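## Task

On the patch panel beneath the switch whose port covers are red, take out the lead plugged into port 16 (ports count 1 to 24 starting from the left). Loop its cord into the nearest ring of the cable manager on that port's left; the plug can dangle. Do not unplug any other lead, and do not draw any other plug outward, since that alone can fail the job. At the end, every other plug must sit latched in its port with its latch lever pointing up, every lead must still pass through the manager rings it used, and no lead may be sharply kinked or twisted around another.

## Robot and tools

Robot: two 6-joint arms, left_arm and right_arm, each with a two-finger parallel gripper and a wrist camera. Head cameras are cam_head_left and cam_head_right; wrist cameras are cam_left_wrist and cam_right_wrist. All are 672x504.

Frame: one scene frame for both arms. The origin is on the floor under the centre of the robot's foot. +x points the way the robot faces, +z is up, and +y is toward left_arm. The left and right in an arm's name are the robot's own, not sides of the image. Arm bases: left_arm at (+0.027, +0.262, +1.331) m, right_arm at (+0.027, -0.262, +1.331) m, each tilted and turned inward. The furniture may be rotated relative to the robot. Reported gripper positions can be off by a few cm, more at long reach.

Row layout: every motion row has 14 numbers, each in [-1, 1]. The first seven belong to left_arm and the last seven to right_arm. Within each arm the order is waist, shoulder, elbow, wrist pitch, wrist yaw, wrist roll, then opening. Both arms always need numbers, even if only one moves.

Joint numbers are scaled offsets, not poses. They are measured from the arm's Joint targets as reported when the action or move begins, not from the previous row. A value of 1.0 equals 1.264 rad for the waist, 1.32 for the shoulder, 1.276 for the elbow, 1.83 for wrist pitch, 6.358 for wrist yaw and 7.625 for wrist roll. For example, 0.1 on the elbow is about 0.128 rad. Sending the same offset again moves the joint further. Sending 0 for all of an arm's joints re-commands its present targets.

Opening is absolute, not an offset: +1 is fully open (0.094 m between pads) and -1 is closed. Sending 0 means half open, not "no change". To leave a gripper as it is, repeat its current command.

Joint ranges in rad: waist -2.880 to 2.880, shoulder 0.000 to 3.142, elbow 0.000 to 3.019, wrist pitch -1.693 to 1.571, wrist yaw -1.571 to 1.571, wrist roll -2.094 to 2.094. An action that asks a joint to go more than 0.084 rad beyond its range is refused for both arms. If the first action of a call fails this check, the whole call is refused.

Tools:
- execute_actions(actions, cameras): a list of actions. Each action is a table of at most 15 rows, one row per 1/30 s step. A shorter table repeats its final row until the 15 steps are done, so one action lasts 0.5 s. An empty list only returns the state and images.
- move(target, speed, blend, opening_speed, blocking, cameras): drives all joints smoothly toward a target. target is one 14-number row or a list of up to 15 rows, all counted from the same starting Joint targets, sharing at most 10 s. speed is the top speed of the joint with farthest to go, in rad/s, 0.01 to 2 (default 0.5). It can be one number or one per target. blend (rad) rounds corners between listed targets. opening_speed is at least 0.2 per second on the -1..+1 scale; use values near 0.2 to close gently. blocking=false returns after about 0.5 s while the move continues. Moves do not avoid obstacles or the other arm. A faster move hits harder, and aiming far past a contact presses harder.
- wait(seconds 0 to 10, cameras): lets time pass while the arms hold their commands.
- stop(cameras): brakes a running move.
- zoom_image(camera, region [x0,y0,x1,y1] in pixels, at most 504x504): a close view of that camera's latest image.
- read_manual(section): licence texts only.
- finished_scene(scene 1 or 2): ends the current scene. This cannot be undone.

Reading results:
- Joint positions / Joint velocities: one block per arm with six joints (rad, rad/s), then the pad gap (m, m/s). "within noise" means the arm is still.
- Joint targets: the base for your next offsets.
- end_effector_position is the point between the pads, about 1 cm behind the fingertips, in metres. end_effector_quat_wxyz is in the scene frame. The fingers point along the gripper's +z axis and close along its y axis.
- grip_measured: the finger opening on the command scale.
- Joint torques: in N m, in joint order. They include gravity and are noisy. Joints 3 and 4 wrap at ±28.
- "joint sent to its limit": a joint was clipped at its end.
- "joint command not followed": the clearance check altered or held back targets on some steps.
- The move: line reports done, off_target, moving, held or fault, plus limits=held and the farthest-off joint for each arm.
- MOTOR HOT: a motor has passed 85 °C. At 100 °C that arm goes limp for 30 to 60 s or more.

Practical notes: joint speed is capped, so large moves can take several actions, and very small offsets may not register. If an arm gets stuck pressing on something, command targets back past its measured positions.

Avoid:
- pulling or pushing on any plug other than the target one
- bending leads sharply or wrapping them
- knocking anything off the table or out of reach
- the two arms striking or squeezing each other, which can end the scene
- fast impacts and long heavy pushes
- holding an arm outstretched for long, which heats its motors
- releasing anything while it is moving

Each tool is called as name([rows], argument=value, ...), one row to a line, values as JSON.

## Session

execute_actions(actions=[])

Scene clock: 0.00 s.
left_arm: end_effector_position=(+0.5611, -0.2355, +1.2432) grip_measured=+1.000 end_effector_quat_wxyz=(+0.358, +0.082, +0.917, -0.156) | right_arm: end_effector_position=(+0.5097, -0.4889, +1.1045) grip_measured=+1.000 end_effector_quat_wxyz=(+0.045, +0.581, +0.784, -0.213)
Joint positions: left_arm=[0.131 2.23 1.363 0.141 -0.356 -0.396 0.094] | right_arm=[-1.247 2.182 1.283 -0.544 0.498 0.982 0.094]
Joint velocities: within noise
Joint torques (N m): no reading
Motor temperatures (°C): left_arm=[31 28 27 30 28 28 28] | right_arm=[28 31 26 25 27 26 30]
Heat: left arm: hottest waist 31 °C; right arm: hottest shoulder 31 °C.
Joint targets: left_arm=[0.133 2.238 1.378 0.144 -0.356 -0.396] | right_arm=[-1.247 2.171 1.298 -0.544 0.498 0.982]
Tool commands: left_gripper/opening=+1.0 right_gripper/opening=+1.0

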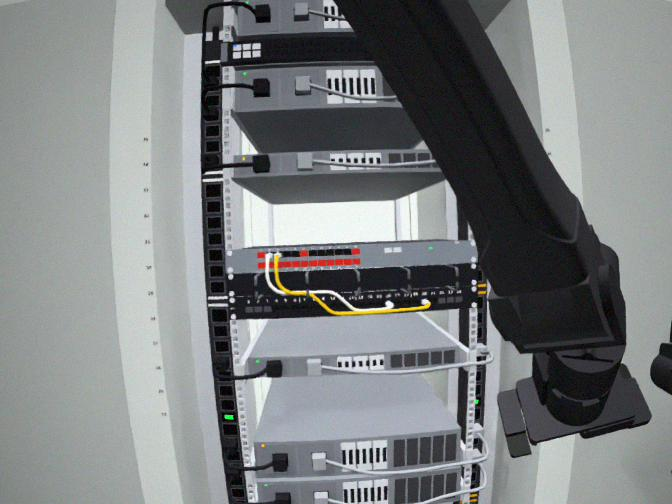

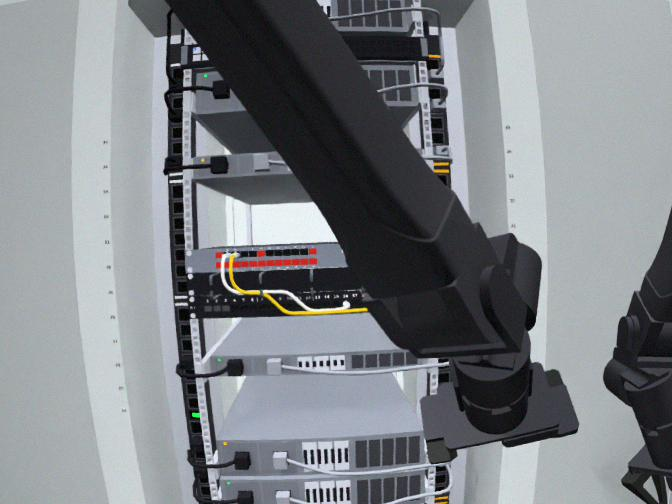

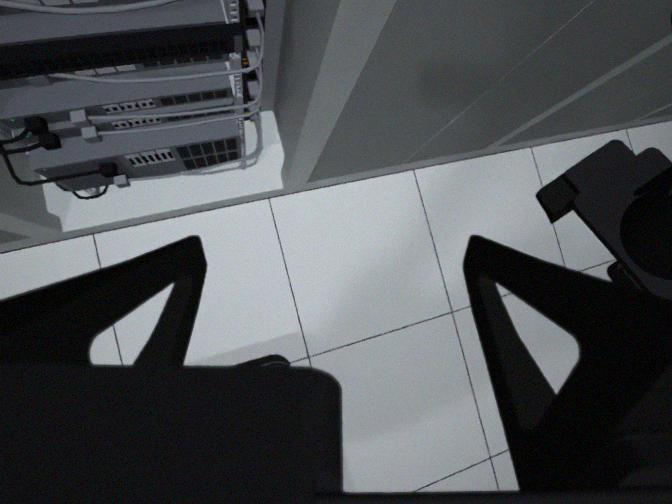

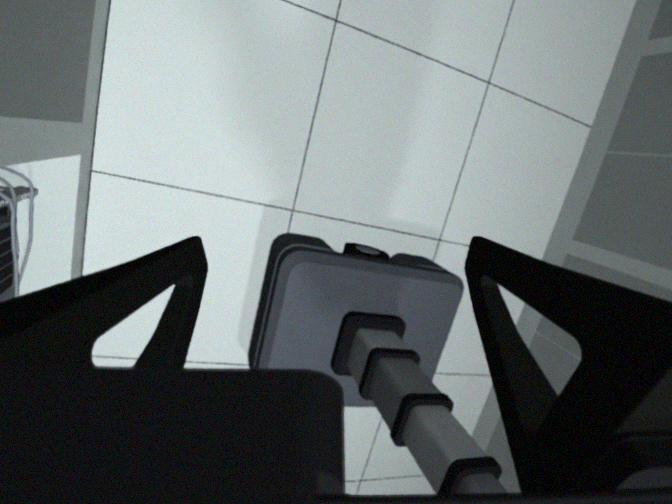

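zoom_image(camera="cam_head_left", region=[220, 230, 500, 330])

zoom_image(camera="cam_head_right", region=[180, 230, 400, 330])

zoom_image(camera="cam_head_left", region=[340, 265, 480, 325])

Scaled by 1.800 from the camera's 672x504 image, which has a finer 960x720 frame.

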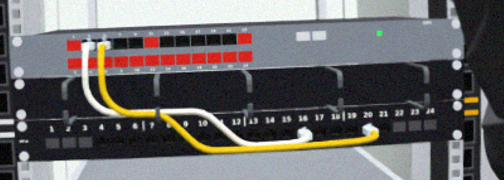

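Scaled by 2.291 from the camera's 672x504 image, which has a finer 960x720 frame.

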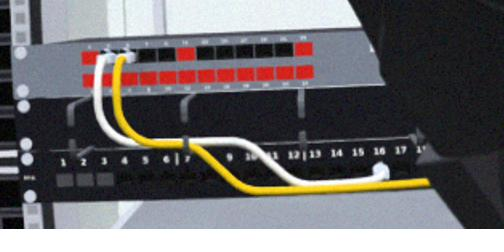

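Scaled by 3.600 from the camera's 672x504 image, which has a finer 960x720 frame.

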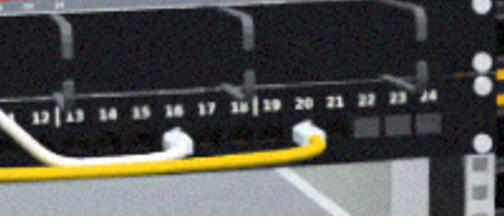

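move([
  [0,-0.559,-0.688,0.195,0.056,0.052,1,0,0,0,0,0,0,1],
  [1,-0.559,-0.688,0.195,0.056,0.052,1,0,0,0,0,0,0,1],
], speed=1.0, blend=0.2)

Scene clock: 8.47 s.
left_arm: end_effector_position=(+0.4668, +0.4756, +1.3054) grip_measured=+1.000 end_effector_quat_wxyz=(+0.408, -0.215, +0.884, +0.078) | right_arm: end_effector_position=(+0.5097, -0.4889, +1.1045) grip_measured=+1.000 end_effector_quat_wxyz=(+0.045, +0.581, +0.784, -0.213)
Joint positions: left_arm=[1.393 1.509 0.507 0.481 -0.003 -0.006 0.094] | right_arm=[-1.247 2.182 1.283 -0.544 0.498 0.982 0.094]
Joint velocities: within noise
Joint torques (N m): left_arm=[-0.5 -8.53 3.23 2.51 0.27 -0.05] | right_arm=[1.85 -18.32 5.71 -0.02 0.37 0.01]
Motor temperatures (°C): left_arm=[31 28 28 30 29 28 28] | right_arm=[28 32 27 25 27 26 30]
Heat: left arm: hottest waist 31 °C; right arm: hottest shoulder 32 °C.
Joint targets: left_arm=[1.397 1.500 0.500 0.500 0.000 0.001] | right_arm=[-1.247 2.171 1.298 -0.544 0.498 0.982]
move: done

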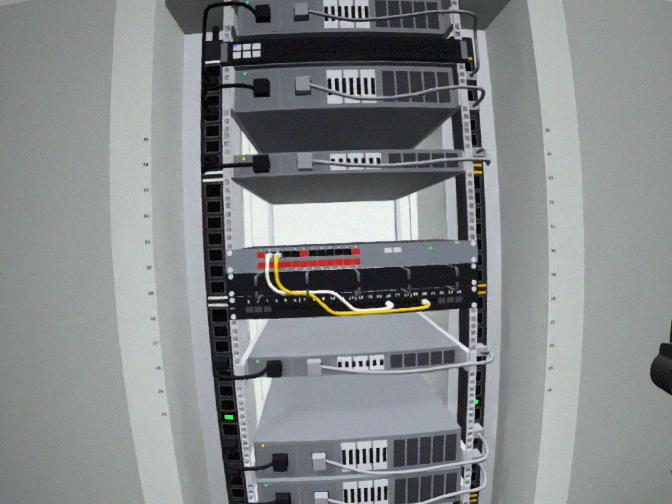

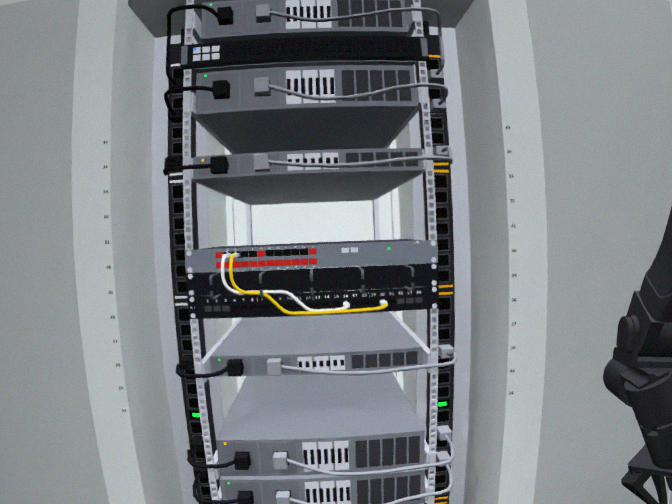

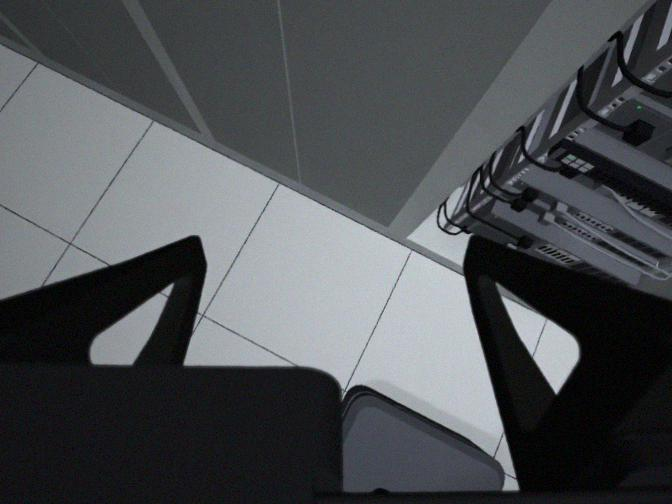

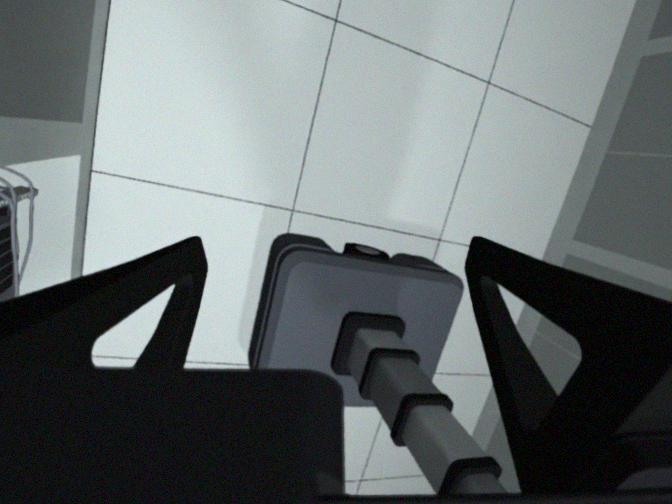

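zoom_image(camera="cam_head_left", region=[230, 235, 360, 330])

zoom_image(camera="cam_head_right", region=[300, 235, 430, 330])

Scaled by 3.877 from the camera's 672x504 image, which has a finer 960x720 frame.

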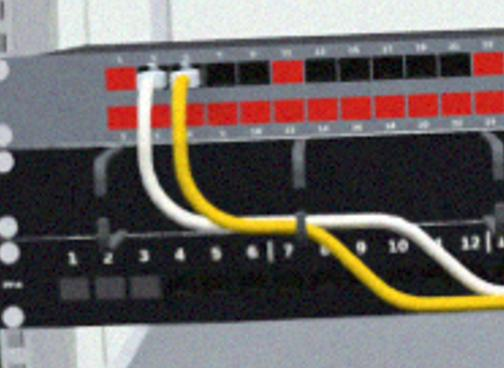

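Scaled by 3.877 from the camera's 672x504 image, which has a finer 960x720 frame.

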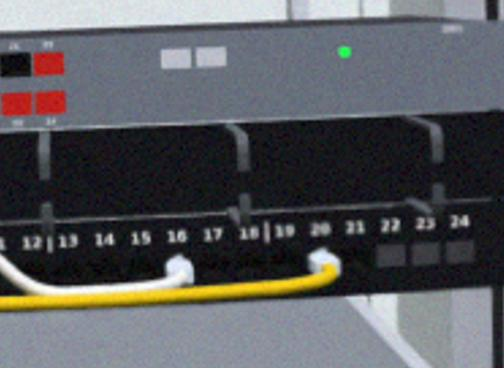

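move(target=[0,0,0,0,0,0,1,0.5568,-0.0594,-0.4294,1.0,-0.0177,-0.1525,1], speed=0.8)

Scene clock: 12.90 s.
left_arm: end_effector_position=(+0.4668, +0.4756, +1.3054) grip_measured=+1.000 end_effector_quat_wxyz=(+0.408, -0.215, +0.884, +0.078) | right_arm: end_effector_position=(+0.5927, -0.0985, +1.2807) grip_measured=+1.000 end_effector_quat_wxyz=(+0.613, -0.041, +0.789, -0.020)
Joint positions: left_arm=[1.393 1.509 0.507 0.481 -0.003 -0.006 0.094] | right_arm=[-0.555 2.12 0.754 1.266 0.388 -0.165 0.094]
Joint velocities: within noise
Joint torques (N m): left_arm=[-0.15 -8.88 3.19 2.48 0.28 -0.06] | right_arm=[4.54 -16.5 2.3 2.55 -0.13 -0.16]
Motor temperatures (°C): left_arm=[31 28 28 30 29 28 28] | right_arm=[28 33 27 25 27 26 30]
Heat: left arm: hottest waist 31 °C; right arm: hottest shoulder 33 °C.
Joint targets: left_arm=[1.397 1.500 0.500 0.500 0.000 0.001] | right_arm=[-0.543 2.093 0.749 1.286 0.386 -0.180]
move: done

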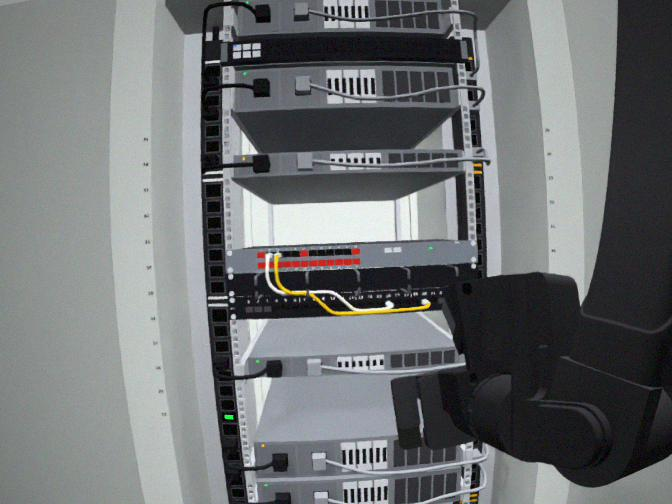

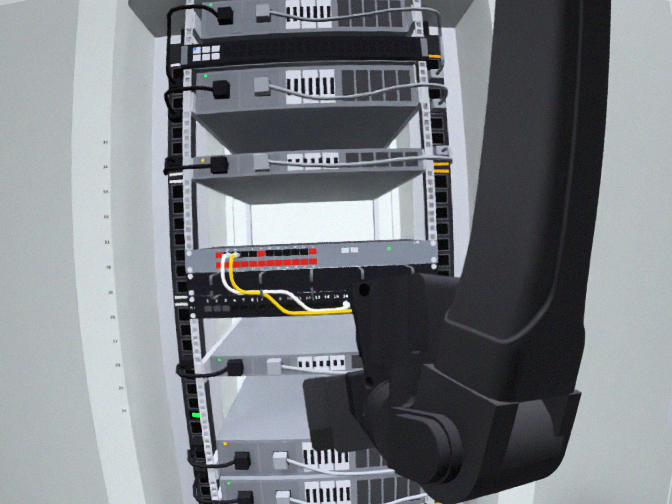

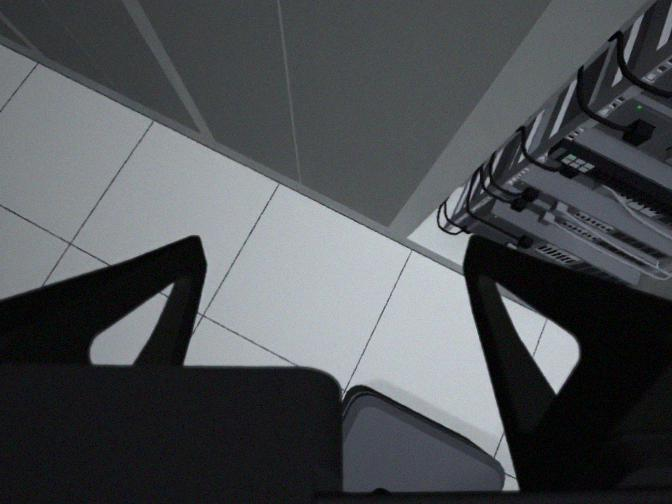

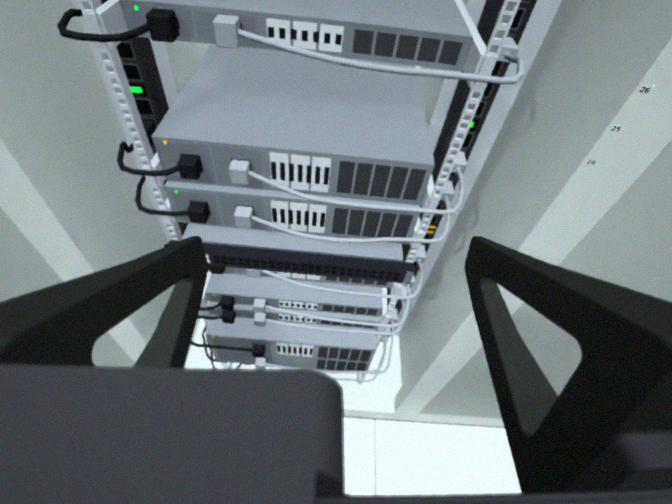

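move(target=[0,0,0,0,0,0,1,0.0312,-0.2409,-0.0416,-0.0185,0.0061,-0.001,1], speed=0.6)

Scene clock: 14.93 s.
left_arm: end_effector_position=(+0.4668, +0.4756, +1.3054) grip_measured=+1.000 end_effector_quat_wxyz=(+0.408, -0.215, +0.884, +0.078) | right_arm: end_effector_position=(+0.6036, -0.1092, +1.4454) grip_measured=+1.000 end_effector_quat_wxyz=(+0.705, +0.008, +0.710, -0.002)
Joint positions: left_arm=[1.393 1.509 0.507 0.481 -0.003 -0.006 0.094] | right_arm=[-0.522 1.788 0.698 1.258 0.422 -0.174 0.094]
Joint velocities: within noise
Joint torques (N m): left_arm=[-0.32 -8.35 3.1 2.58 0.26 -0.04] | right_arm=[5.19 -13.74 5 1.44 0 -0.18]
Motor temperatures (°C): left_arm=[31 28 28 30 29 28 28] | right_arm=[28 33 27 25 27 26 30]
Heat: left arm: hottest waist 31 °C; right arm: hottest shoulder 33 °C.
Joint targets: left_arm=[1.397 1.500 0.500 0.500 0.000 0.001] | right_arm=[-0.503 1.775 0.696 1.252 0.424 -0.188]
move: done

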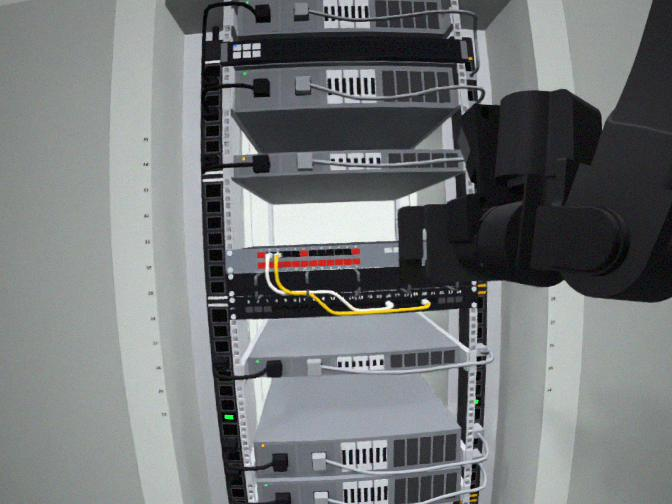

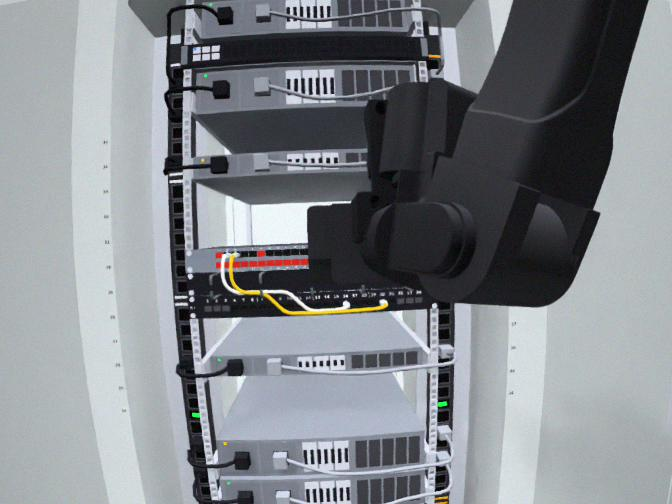

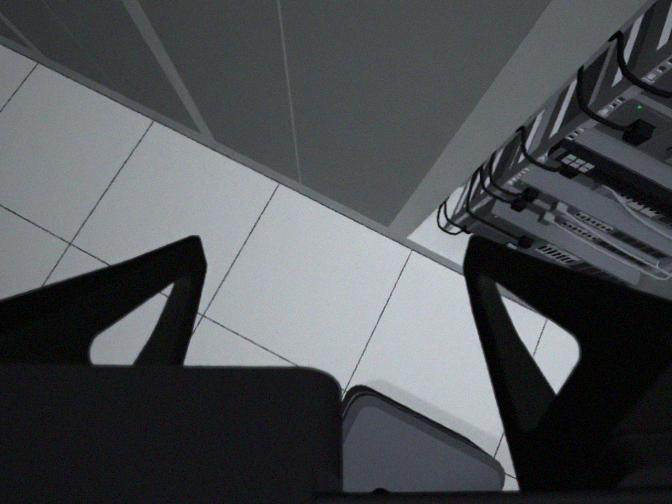

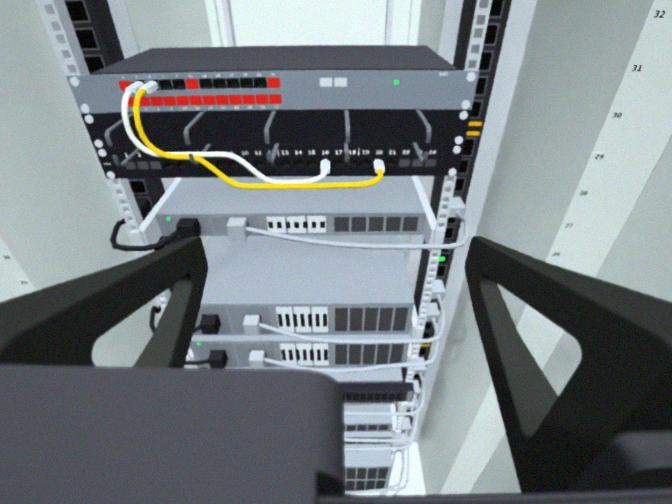

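zoom_image(camera="cam_right_wrist", region=[80, 50, 300, 210])

zoom_image(camera="cam_right_wrist", region=[240, 60, 440, 210])

Scaled by 2.291 from the camera's 672x504 image, which has a finer 960x720 frame.

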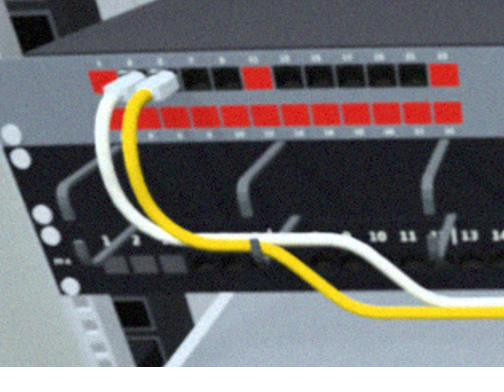

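Scaled by 2.520 from the camera's 672x504 image, which has a finer 960x720 frame.

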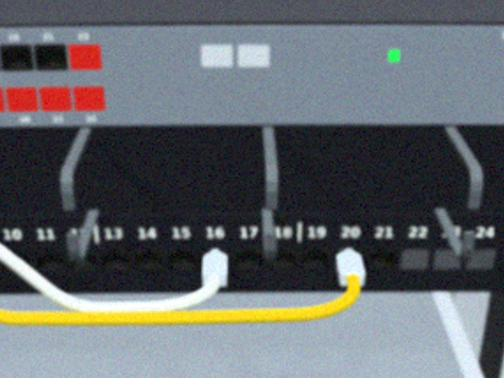

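move(target=[0,0,0,0,0,0,1,-0.1147,0.2358,0.4636,-0.1581,-0.0223,0.0034,1], speed=0.5)

zoom_image(camera="cam_right_wrist", region=[0, 0, 504, 252])

Scene clock: 24.33 s.
left_arm: end_effector_position=(+0.4668, +0.4756, +1.3054) grip_measured=+1.000 end_effector_quat_wxyz=(+0.408, -0.215, +0.884, +0.078) | right_arm: end_effector_position=(+0.7839, -0.0938, +1.4094) grip_measured=+1.000 end_effector_quat_wxyz=(+0.696, -0.012, +0.718, -0.002)
Joint positions: left_arm=[1.393 1.509 0.507 0.481 -0.003 -0.006 0.094] | right_arm=[-0.635 2.076 1.24 0.968 0.286 -0.174 0.094]
Joint velocities: within noise
Joint torques (N m): left_arm=[-0.38 -8.64 3.21 2.52 0.29 -0.05] | right_arm=[3.37 -17.73 11.29 1.48 -0.18 0.14]
Motor temperatures (°C): left_arm=[31 28 28 30 29 28 28] | right_arm=[28 33 27 26 27 26 30]
Heat: left arm: hottest waist 31 °C; right arm: hottest shoulder 33 °C.
Joint targets: left_arm=[1.397 1.500 0.500 0.500 0.000 0.000] | right_arm=[-0.648 2.086 1.288 0.963 0.283 -0.162]
move: off_target (right_arm); right_arm: the elbow is farthest, 0.048 rad from its target

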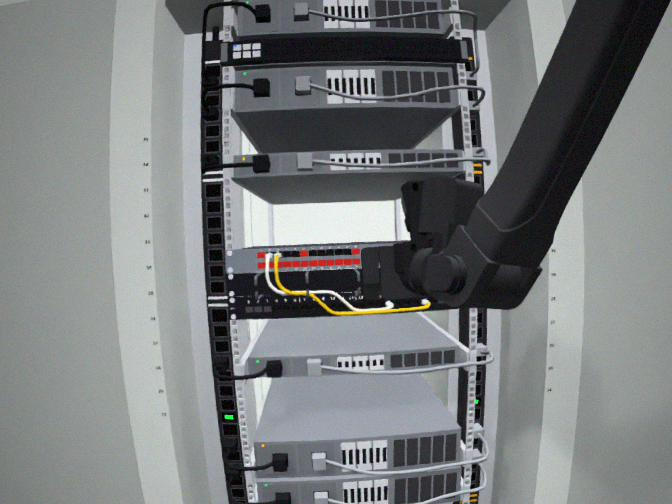

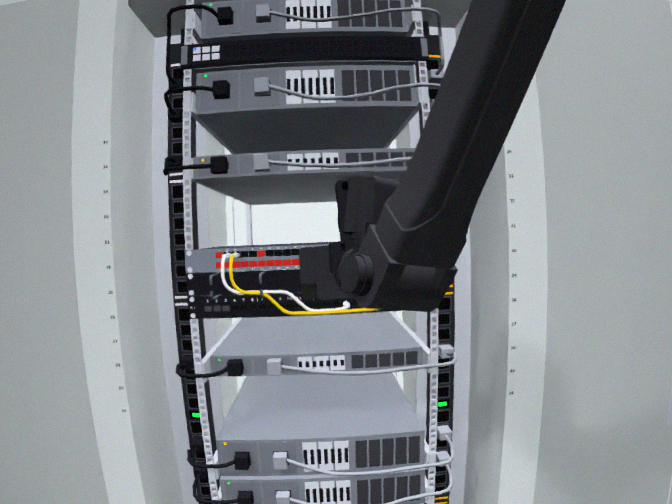

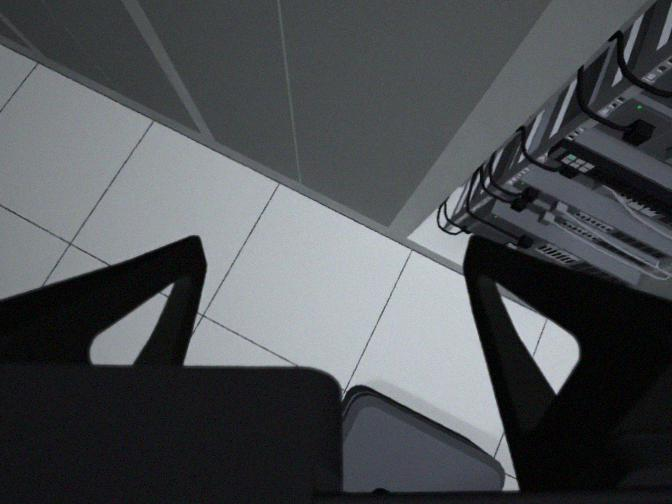

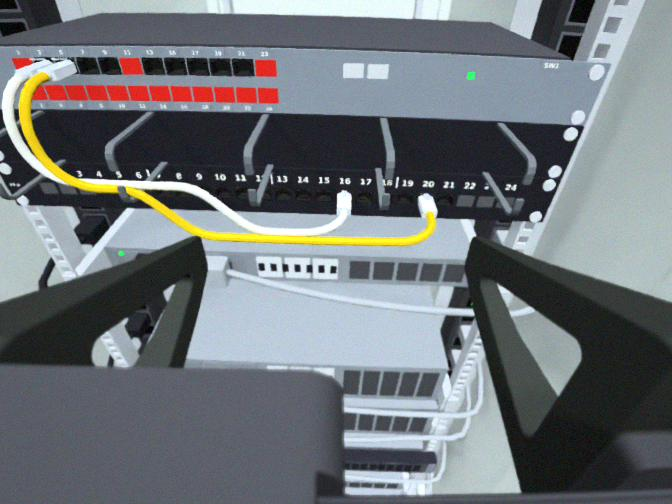

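Scaled by 1.000.

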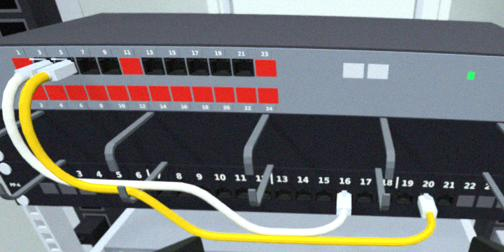

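zoom_image(camera="cam_right_wrist", region=[230, 100, 460, 250])

Scaled by 2.191 from the camera's 672x504 image, which has a finer 960x720 frame.

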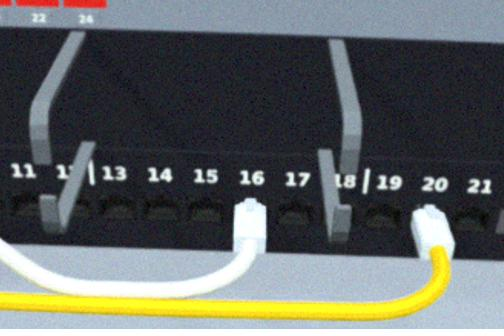

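move(target=[0,0,0,0,0,0,1,-0.021,0.182,0.1764,0.0268,0.0017,0.2063,1], speed=0.5)

zoom_image(camera="cam_right_wrist", region=[168, 80, 504, 380])

Scene clock: 34.20 s.
left_arm: end_effector_position=(+0.4668, +0.4756, +1.3054) grip_measured=+1.000 end_effector_quat_wxyz=(+0.408, -0.215, +0.884, +0.079) | right_arm: end_effector_position=(+0.8337, -0.0853, +1.3334) grip_measured=+1.000 end_effector_quat_wxyz=(+0.502, +0.504, +0.508, +0.485)
Joint positions: left_arm=[1.393 1.509 0.507 0.481 -0.003 -0.005 0.094] | right_arm=[-0.656 2.317 1.467 0.992 0.291 1.396 0.094]
Joint velocities: within noise
Joint torques (N m): left_arm=[-0.32 -8.29 3.19 2.52 0.27 -0.01] | right_arm=[3.02 -19.6 10.92 2.58 0.01 0.05]
Motor temperatures (°C): left_arm=[31 28 28 30 29 28 28] | right_arm=[28 33 29 26 27 26 30]
Heat: left arm: hottest waist 31 °C; right arm: hottest shoulder 33 °C.
Joint targets: left_arm=[1.397 1.500 0.500 0.500 0.000 0.001] | right_arm=[-0.675 2.327 1.513 1.012 0.294 1.411]
move: off_target (right_arm); right_arm: the elbow is farthest, 0.046 rad from its target

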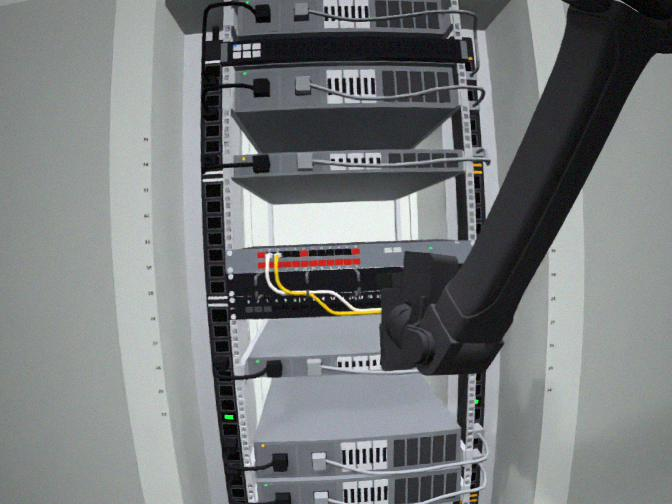

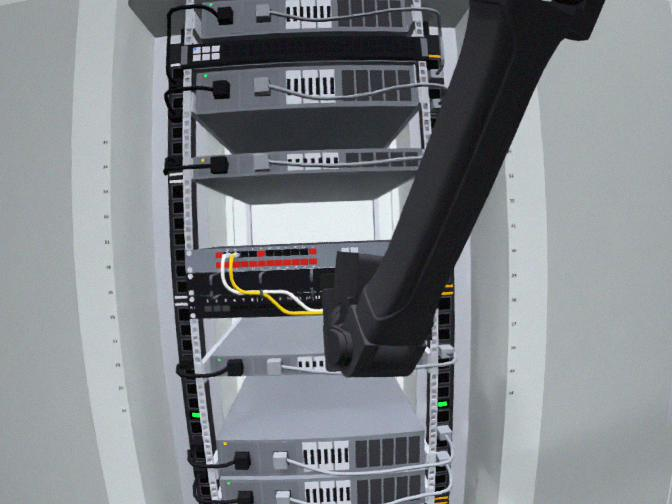

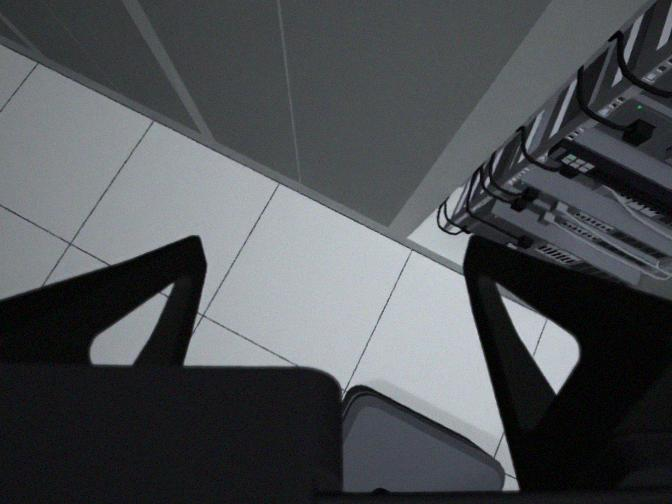

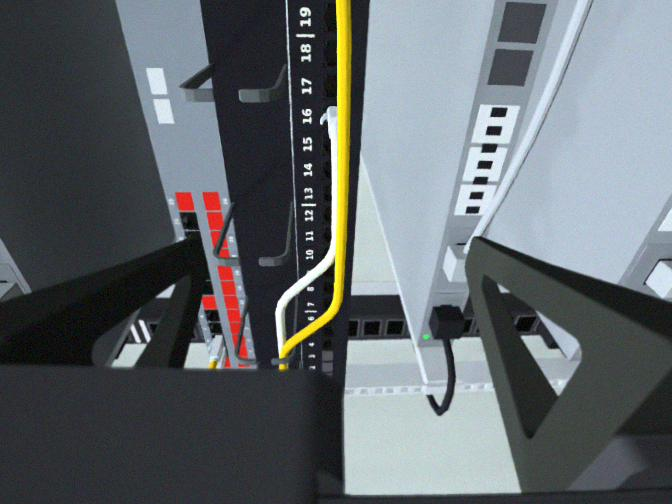

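Scaled by 1.500 from the camera's 672x504 image, which has a finer 960x720 frame.

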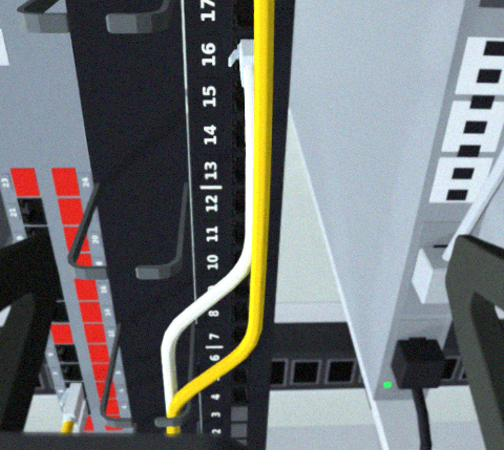

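move(target=[0,0,0,0,0,0,1,0.0063,-0.1537,0.138,-0.5074,0.0073,-0.1828,1], speed=0.5, cameras=["cam_right_wrist"])

zoom_image(camera="cam_right_wrist", region=[168, 50, 504, 302])

Scene clock: 40.77 s.
left_arm: end_effector_position=(+0.4668, +0.4756, +1.3054) grip_measured=+1.000 end_effector_quat_wxyz=(+0.408, -0.215, +0.884, +0.079) | right_arm: end_effector_position=(+0.8518, -0.0890, +1.3385) grip_measured=+1.000 end_effector_quat_wxyz=(+0.478, +0.011, +0.878, -0.006)
Joint positions: left_arm=[1.393 1.509 0.507 0.481 -0.003 -0.005 0.094] | right_arm=[-0.656 2.157 1.633 0.089 0.337 0.032 0.094]
Joint velocities: within noise
Joint torques (N m): left_arm=[0.03 -8.47 3.25 2.69 0.26 -0.03] | right_arm=[3.96 -23.88 13.89 1.44 0.13 -0.17]
Motor temperatures (°C): left_arm=[31 29 28 30 29 28 28] | right_arm=[28 34 30 26 27 26 30]
Heat: left arm: hottest waist 31 °C; right arm: hottest shoulder 34 °C.
Joint targets: left_arm=[1.397 1.500 0.500 0.500 0.000 0.001] | right_arm=[-0.667 2.123 1.689 0.084 0.340 0.017]
move: off_target (right_arm); right_arm: the elbow is farthest, 0.057 rad from its target
Images, in order (width x height): cam_right_wrist 672x504.

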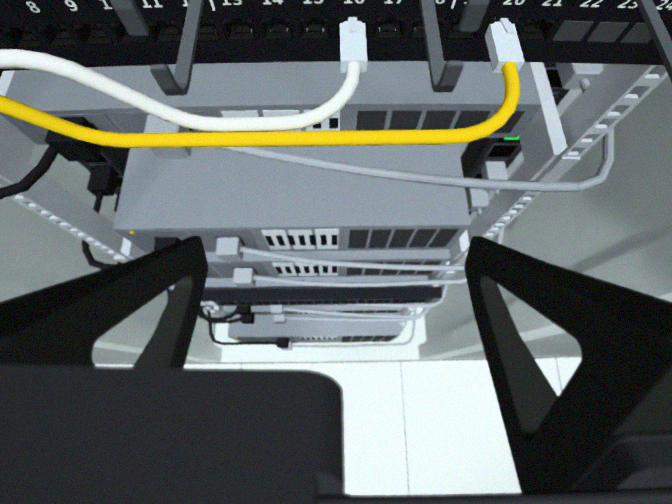

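Scaled by 1.500 from the camera's 672x504 image, which has a finer 960x720 frame.

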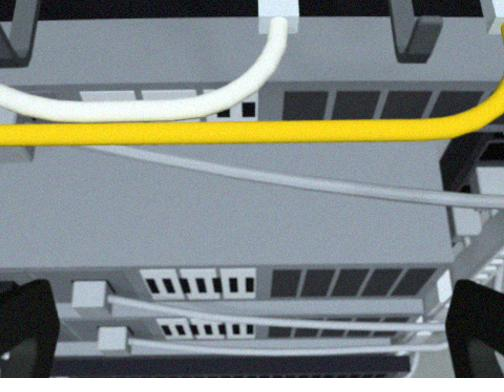

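move(target=[0,0,0,0,0,0,1,-0.0301,0.1974,-0.0358,0.4813,-0.0091,0.1831,-0.3], speed=0.5, cameras=["cam_right_wrist"])

zoom_image(camera="cam_right_wrist", region=[210, 60, 462, 260])

Scene clock: 50.93 s.
left_arm: end_effector_position=(+0.4668, +0.4756, +1.3054) grip_measured=+1.000 end_effector_quat_wxyz=(+0.408, -0.215, +0.884, +0.079) | right_arm: end_effector_position=(+0.8807, -0.1008, +1.3487) grip_measured=-0.298 end_effector_quat_wxyz=(+0.521, +0.502, +0.482, +0.494)
Joint positions: left_arm=[1.393 1.509 0.507 0.481 -0.003 -0.005 0.094] | right_arm=[-0.687 2.376 1.633 0.944 0.285 1.398 0.033]
Joint velocities: within noise
Joint torques (N m): left_arm=[-0.38 -8.35 3.28 2.47 0.25 -0.06] | right_arm=[3.14 -21.13 8.53 2.56 -0.21 0.03]
Motor temperatures (°C): left_arm=[31 29 28 30 28 28 28] | right_arm=[28 35 33 26 27 26 29]
Heat: left arm: hottest waist 31 °C; right arm: hottest shoulder 35 °C.
Joint targets: left_arm=[1.397 1.500 0.500 0.500 0.000 0.001] | right_arm=[-0.705 2.384 1.643 0.964 0.282 1.413]
move: done
Images, in order (width x height): cam_right_wrist 672x504.

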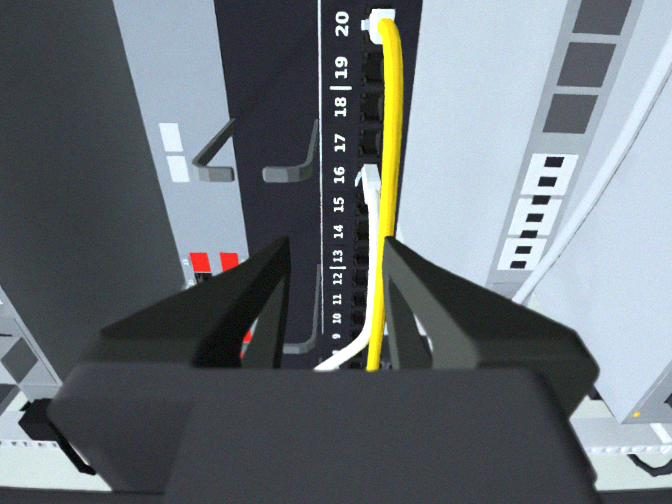

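Scaled by 2.000 from the camera's 672x504 image, which has a finer 960x720 frame.

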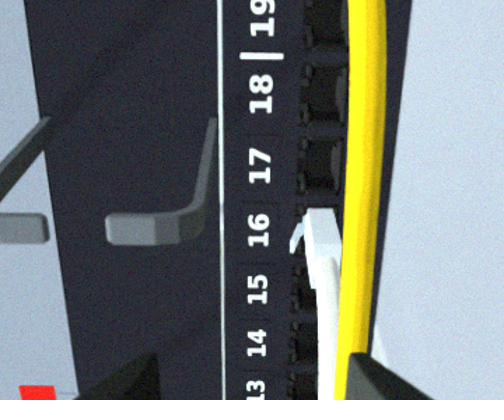

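move(target=[0,0,0,0,0,0,1,-0.0277,-0.0305,-0.0107,-0.0604,-0.0266,0,-0.574], speed=0.3, cameras=["cam_right_wrist"])

zoom_image(camera="cam_right_wrist", region=[210, 60, 462, 260])

Scene clock: 55.00 s.
left_arm: end_effector_position=(+0.4668, +0.4756, +1.3054) grip_measured=+1.000 end_effector_quat_wxyz=(+0.408, -0.215, +0.884, +0.079) | right_arm: end_effector_position=(+0.8861, -0.1017, +1.3279) grip_measured=-0.572 end_effector_quat_wxyz=(+0.475, +0.476, +0.538, +0.508)
Joint positions: left_arm=[1.393 1.509 0.507 0.481 -0.003 -0.005 0.094] | right_arm=[-0.726 2.376 1.633 0.859 0.116 1.399 0.02]
Joint velocities: within noise
Joint torques (N m): left_arm=[-0.26 -9.05 3.06 2.54 0.26 -0.05] | right_arm=[3.43 -24.47 7.38 1.52 -0.19 0.02]
Motor temperatures (°C): left_arm=[31 29 28 30 28 28 28] | right_arm=[28 35 33 26 27 26 29]
Heat: left arm: hottest waist 31 °C; right arm: hottest shoulder 35 °C.
Joint targets: left_arm=[1.397 1.500 0.500 0.500 0.000 0.001] | right_arm=[-0.740 2.344 1.630 0.854 0.113 1.413]
move: done
Images, in order (width x height): cam_right_wrist 672x504.

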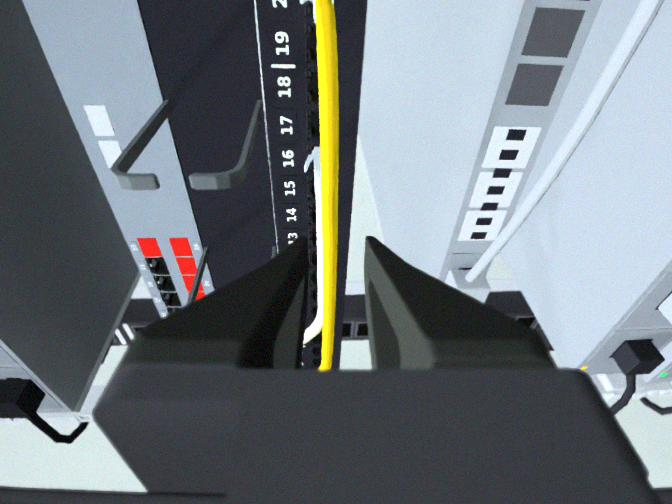

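Scaled by 2.000 from the camera's 672x504 image, which has a finer 960x720 frame.

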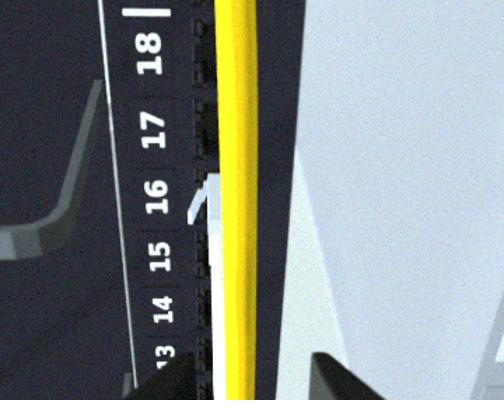

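move(target=[0,0,0,0,0,0,1,0,-0.0333,-0.0141,-0.0137,0,0,-0.574], speed=0.3, cameras=[])

Scene clock: 57.53 s.
left_arm: end_effector_position=(+0.4668, +0.4756, +1.3054) grip_measured=+1.000 end_effector_quat_wxyz=(+0.408, -0.215, +0.884, +0.079) | right_arm: end_effector_position=(+0.8861, -0.1049, +1.3495) grip_measured=-0.572 end_effector_quat_wxyz=(+0.475, +0.476, +0.538, +0.508)
Joint positions: left_arm=[1.393 1.509 0.507 0.481 -0.003 -0.005 0.094] | right_arm=[-0.726 2.331 1.613 0.833 0.115 1.4 0.02]
Joint velocities: within noise
Joint torques (N m): left_arm=[-0.03 -8.59 3.14 2.58 0.24 -0.04] | right_arm=[3.49 -24.35 7.79 1.51 -0.16 0.04]
Motor temperatures (°C): left_arm=[31 29 28 30 28 28 28] | right_arm=[28 35 33 26 27 26 29]
Heat: left arm: hottest waist 31 °C; right arm: hottest shoulder 35 °C.
Joint targets: left_arm=[1.397 1.500 0.500 0.500 0.000 0.001] | right_arm=[-0.740 2.300 1.612 0.829 0.113 1.413]
move: done
No camera images: "cameras" was empty.

move(target=[0,0,0,0,0,0,1,-0.0024,0.0462,0.08,-0.0208,0,0,-0.574], speed=0.2, cameras=["cam_right_wrist"])

zoom_image(camera="cam_right_wrist", region=[210, 60, 462, 260])

Scene clock: 59.27 s.
left_arm: end_effector_position=(+0.4668, +0.4756, +1.3054) grip_measured=+1.000 end_effector_quat_wxyz=(+0.408, -0.215, +0.884, +0.079) | right_arm: end_effector_position=(+0.8975, -0.1022, +1.3478) grip_measured=-0.572 end_effector_quat_wxyz=(+0.473, +0.477, +0.541, +0.506)
Joint positions: left_arm=[1.393 1.509 0.507 0.481 -0.003 -0.005 0.094] | right_arm=[-0.726 2.351 1.662 0.796 0.115 1.4 0.02]
Joint velocities: within noise
Joint torques (N m): left_arm=[0.5 -8.47 3.18 2.54 0.26 -0.06] | right_arm=[3.25 -21.3 12.53 1.51 -0.17 0.04]
Motor temperatures (°C): left_arm=[31 29 28 30 28 28 28] | right_arm=[28 35 33 26 27 26 29]
Heat: left arm: hottest waist 31 °C; right arm: hottest shoulder 35 °C.
Joint targets: left_arm=[1.397 1.500 0.500 0.500 0.000 0.001] | right_arm=[-0.743 2.361 1.714 0.791 0.113 1.413]
move: off_target (right_arm); right_arm: the elbow is farthest, 0.053 rad from its target
Images, in order (width x height): cam_right_wrist 672x504.

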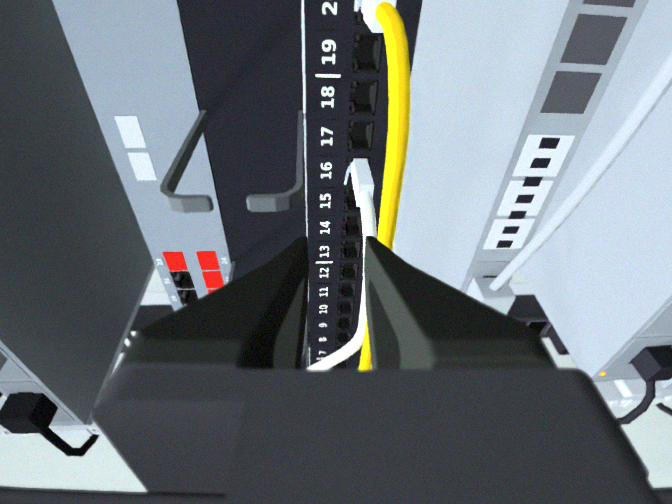

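Scaled by 2.000 from the camera's 672x504 image, which has a finer 960x720 frame.

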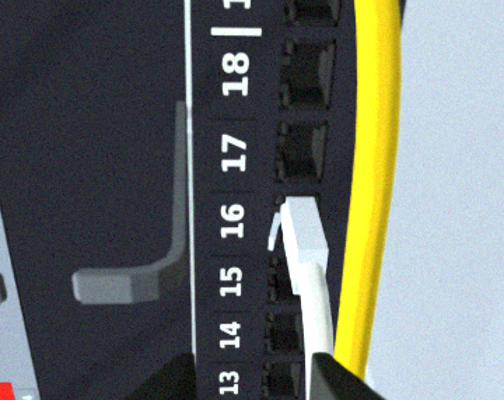

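move(target=[0,0,0,0,0,0,1,-0.0024,0.0095,0.031,-0.0148,0,0,-0.574], speed=0.2, cameras=[])

Scene clock: 61.33 s.
left_arm: end_effector_position=(+0.4668, +0.4756, +1.3054) grip_measured=+1.000 end_effector_quat_wxyz=(+0.408, -0.215, +0.884, +0.079) | right_arm: end_effector_position=(+0.9070, -0.1022, +1.3515) grip_measured=-0.572 end_effector_quat_wxyz=(+0.474, +0.477, +0.541, +0.506)
Joint positions: left_arm=[1.393 1.509 0.507 0.481 -0.003 -0.005 0.094] | right_arm=[-0.727 2.361 1.699 0.769 0.115 1.4 0.02]
Joint velocities: within noise
Joint torques (N m): left_arm=[-0.32 -8.29 3.1 2.65 0.27 -0.09] | right_arm=[3.43 -21.48 12.97 1.52 -0.19 0.03]
Motor temperatures (°C): left_arm=[31 29 28 30 28 28 28] | right_arm=[28 36 34 26 27 26 29]
Heat: left arm: hottest waist 31 °C; right arm: hottest shoulder 36 °C.
Joint targets: left_arm=[1.397 1.500 0.500 0.500 0.000 0.001] | right_arm=[-0.746 2.374 1.753 0.763 0.113 1.413]
move: off_target (right_arm); right_arm: the elbow is farthest, 0.054 rad from its target
No camera images: "cameras" was empty.

move(target=[0,0,0,0,0,0,1,0,0.0255,0.0127,0.0186,0,0,-0.574], speed=0.1, cameras=["cam_right_wrist"])

zoom_image(camera="cam_right_wrist", region=[210, 60, 462, 260])

Scene clock: 62.60 s.
left_arm: end_effector_position=(+0.4668, +0.4756, +1.3054) grip_measured=+1.000 end_effector_quat_wxyz=(+0.408, -0.215, +0.884, +0.079) | right_arm: end_effector_position=(+0.9087, -0.0998, +1.3362) grip_measured=-0.572 end_effector_quat_wxyz=(+0.473, +0.478, +0.541, +0.505)
Joint positions: left_arm=[1.393 1.509 0.507 0.481 -0.003 -0.005 0.094] | right_arm=[-0.728 2.394 1.72 0.78 0.115 1.4 0.02]
Joint velocities: within noise
Joint torques (N m): left_arm=[0.03 -7.94 3.33 2.48 0.29 -0.06] | right_arm=[3.14 -21.07 12.51 2.52 -0.15 0.03]
Motor temperatures (°C): left_arm=[31 29 28 30 28 28 28] | right_arm=[28 36 34 26 27 26 29]
Heat: left arm: hottest waist 31 °C; right arm: hottest shoulder 36 °C.
Joint targets: left_arm=[1.397 1.500 0.500 0.500 0.000 0.001] | right_arm=[-0.746 2.407 1.770 0.797 0.113 1.413]
move: off_target (right_arm); right_arm: the elbow is farthest, 0.050 rad from its target
Images, in order (width x height): cam_right_wrist 672x504.

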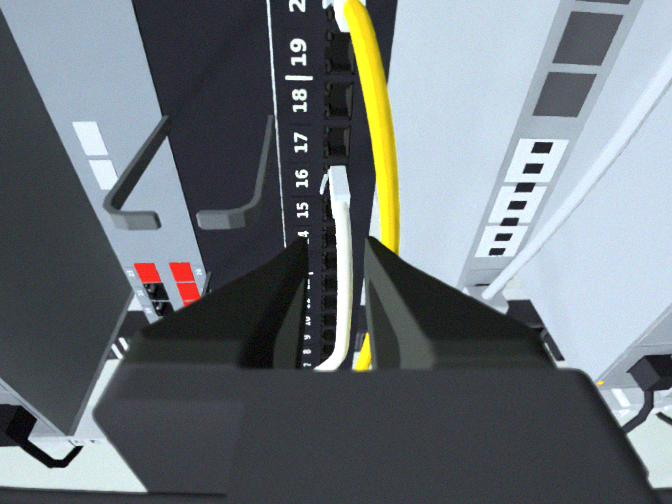

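Scaled by 2.000 from the camera's 672x504 image, which has a finer 960x720 frame.

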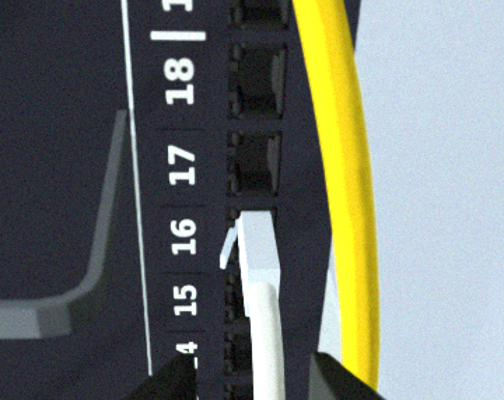

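zoom_image(camera="cam_right_wrist", region=[290, 140, 390, 260])

Scaled by 4.200 from the camera's 672x504 image, which has a finer 960x720 frame.

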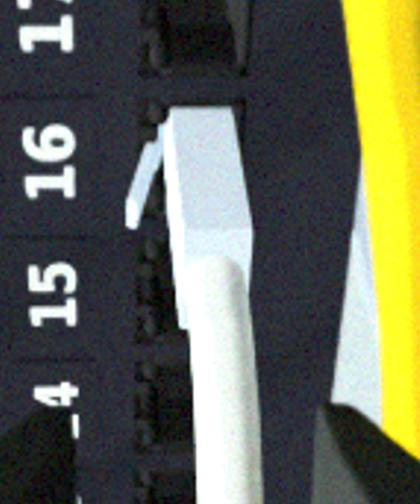

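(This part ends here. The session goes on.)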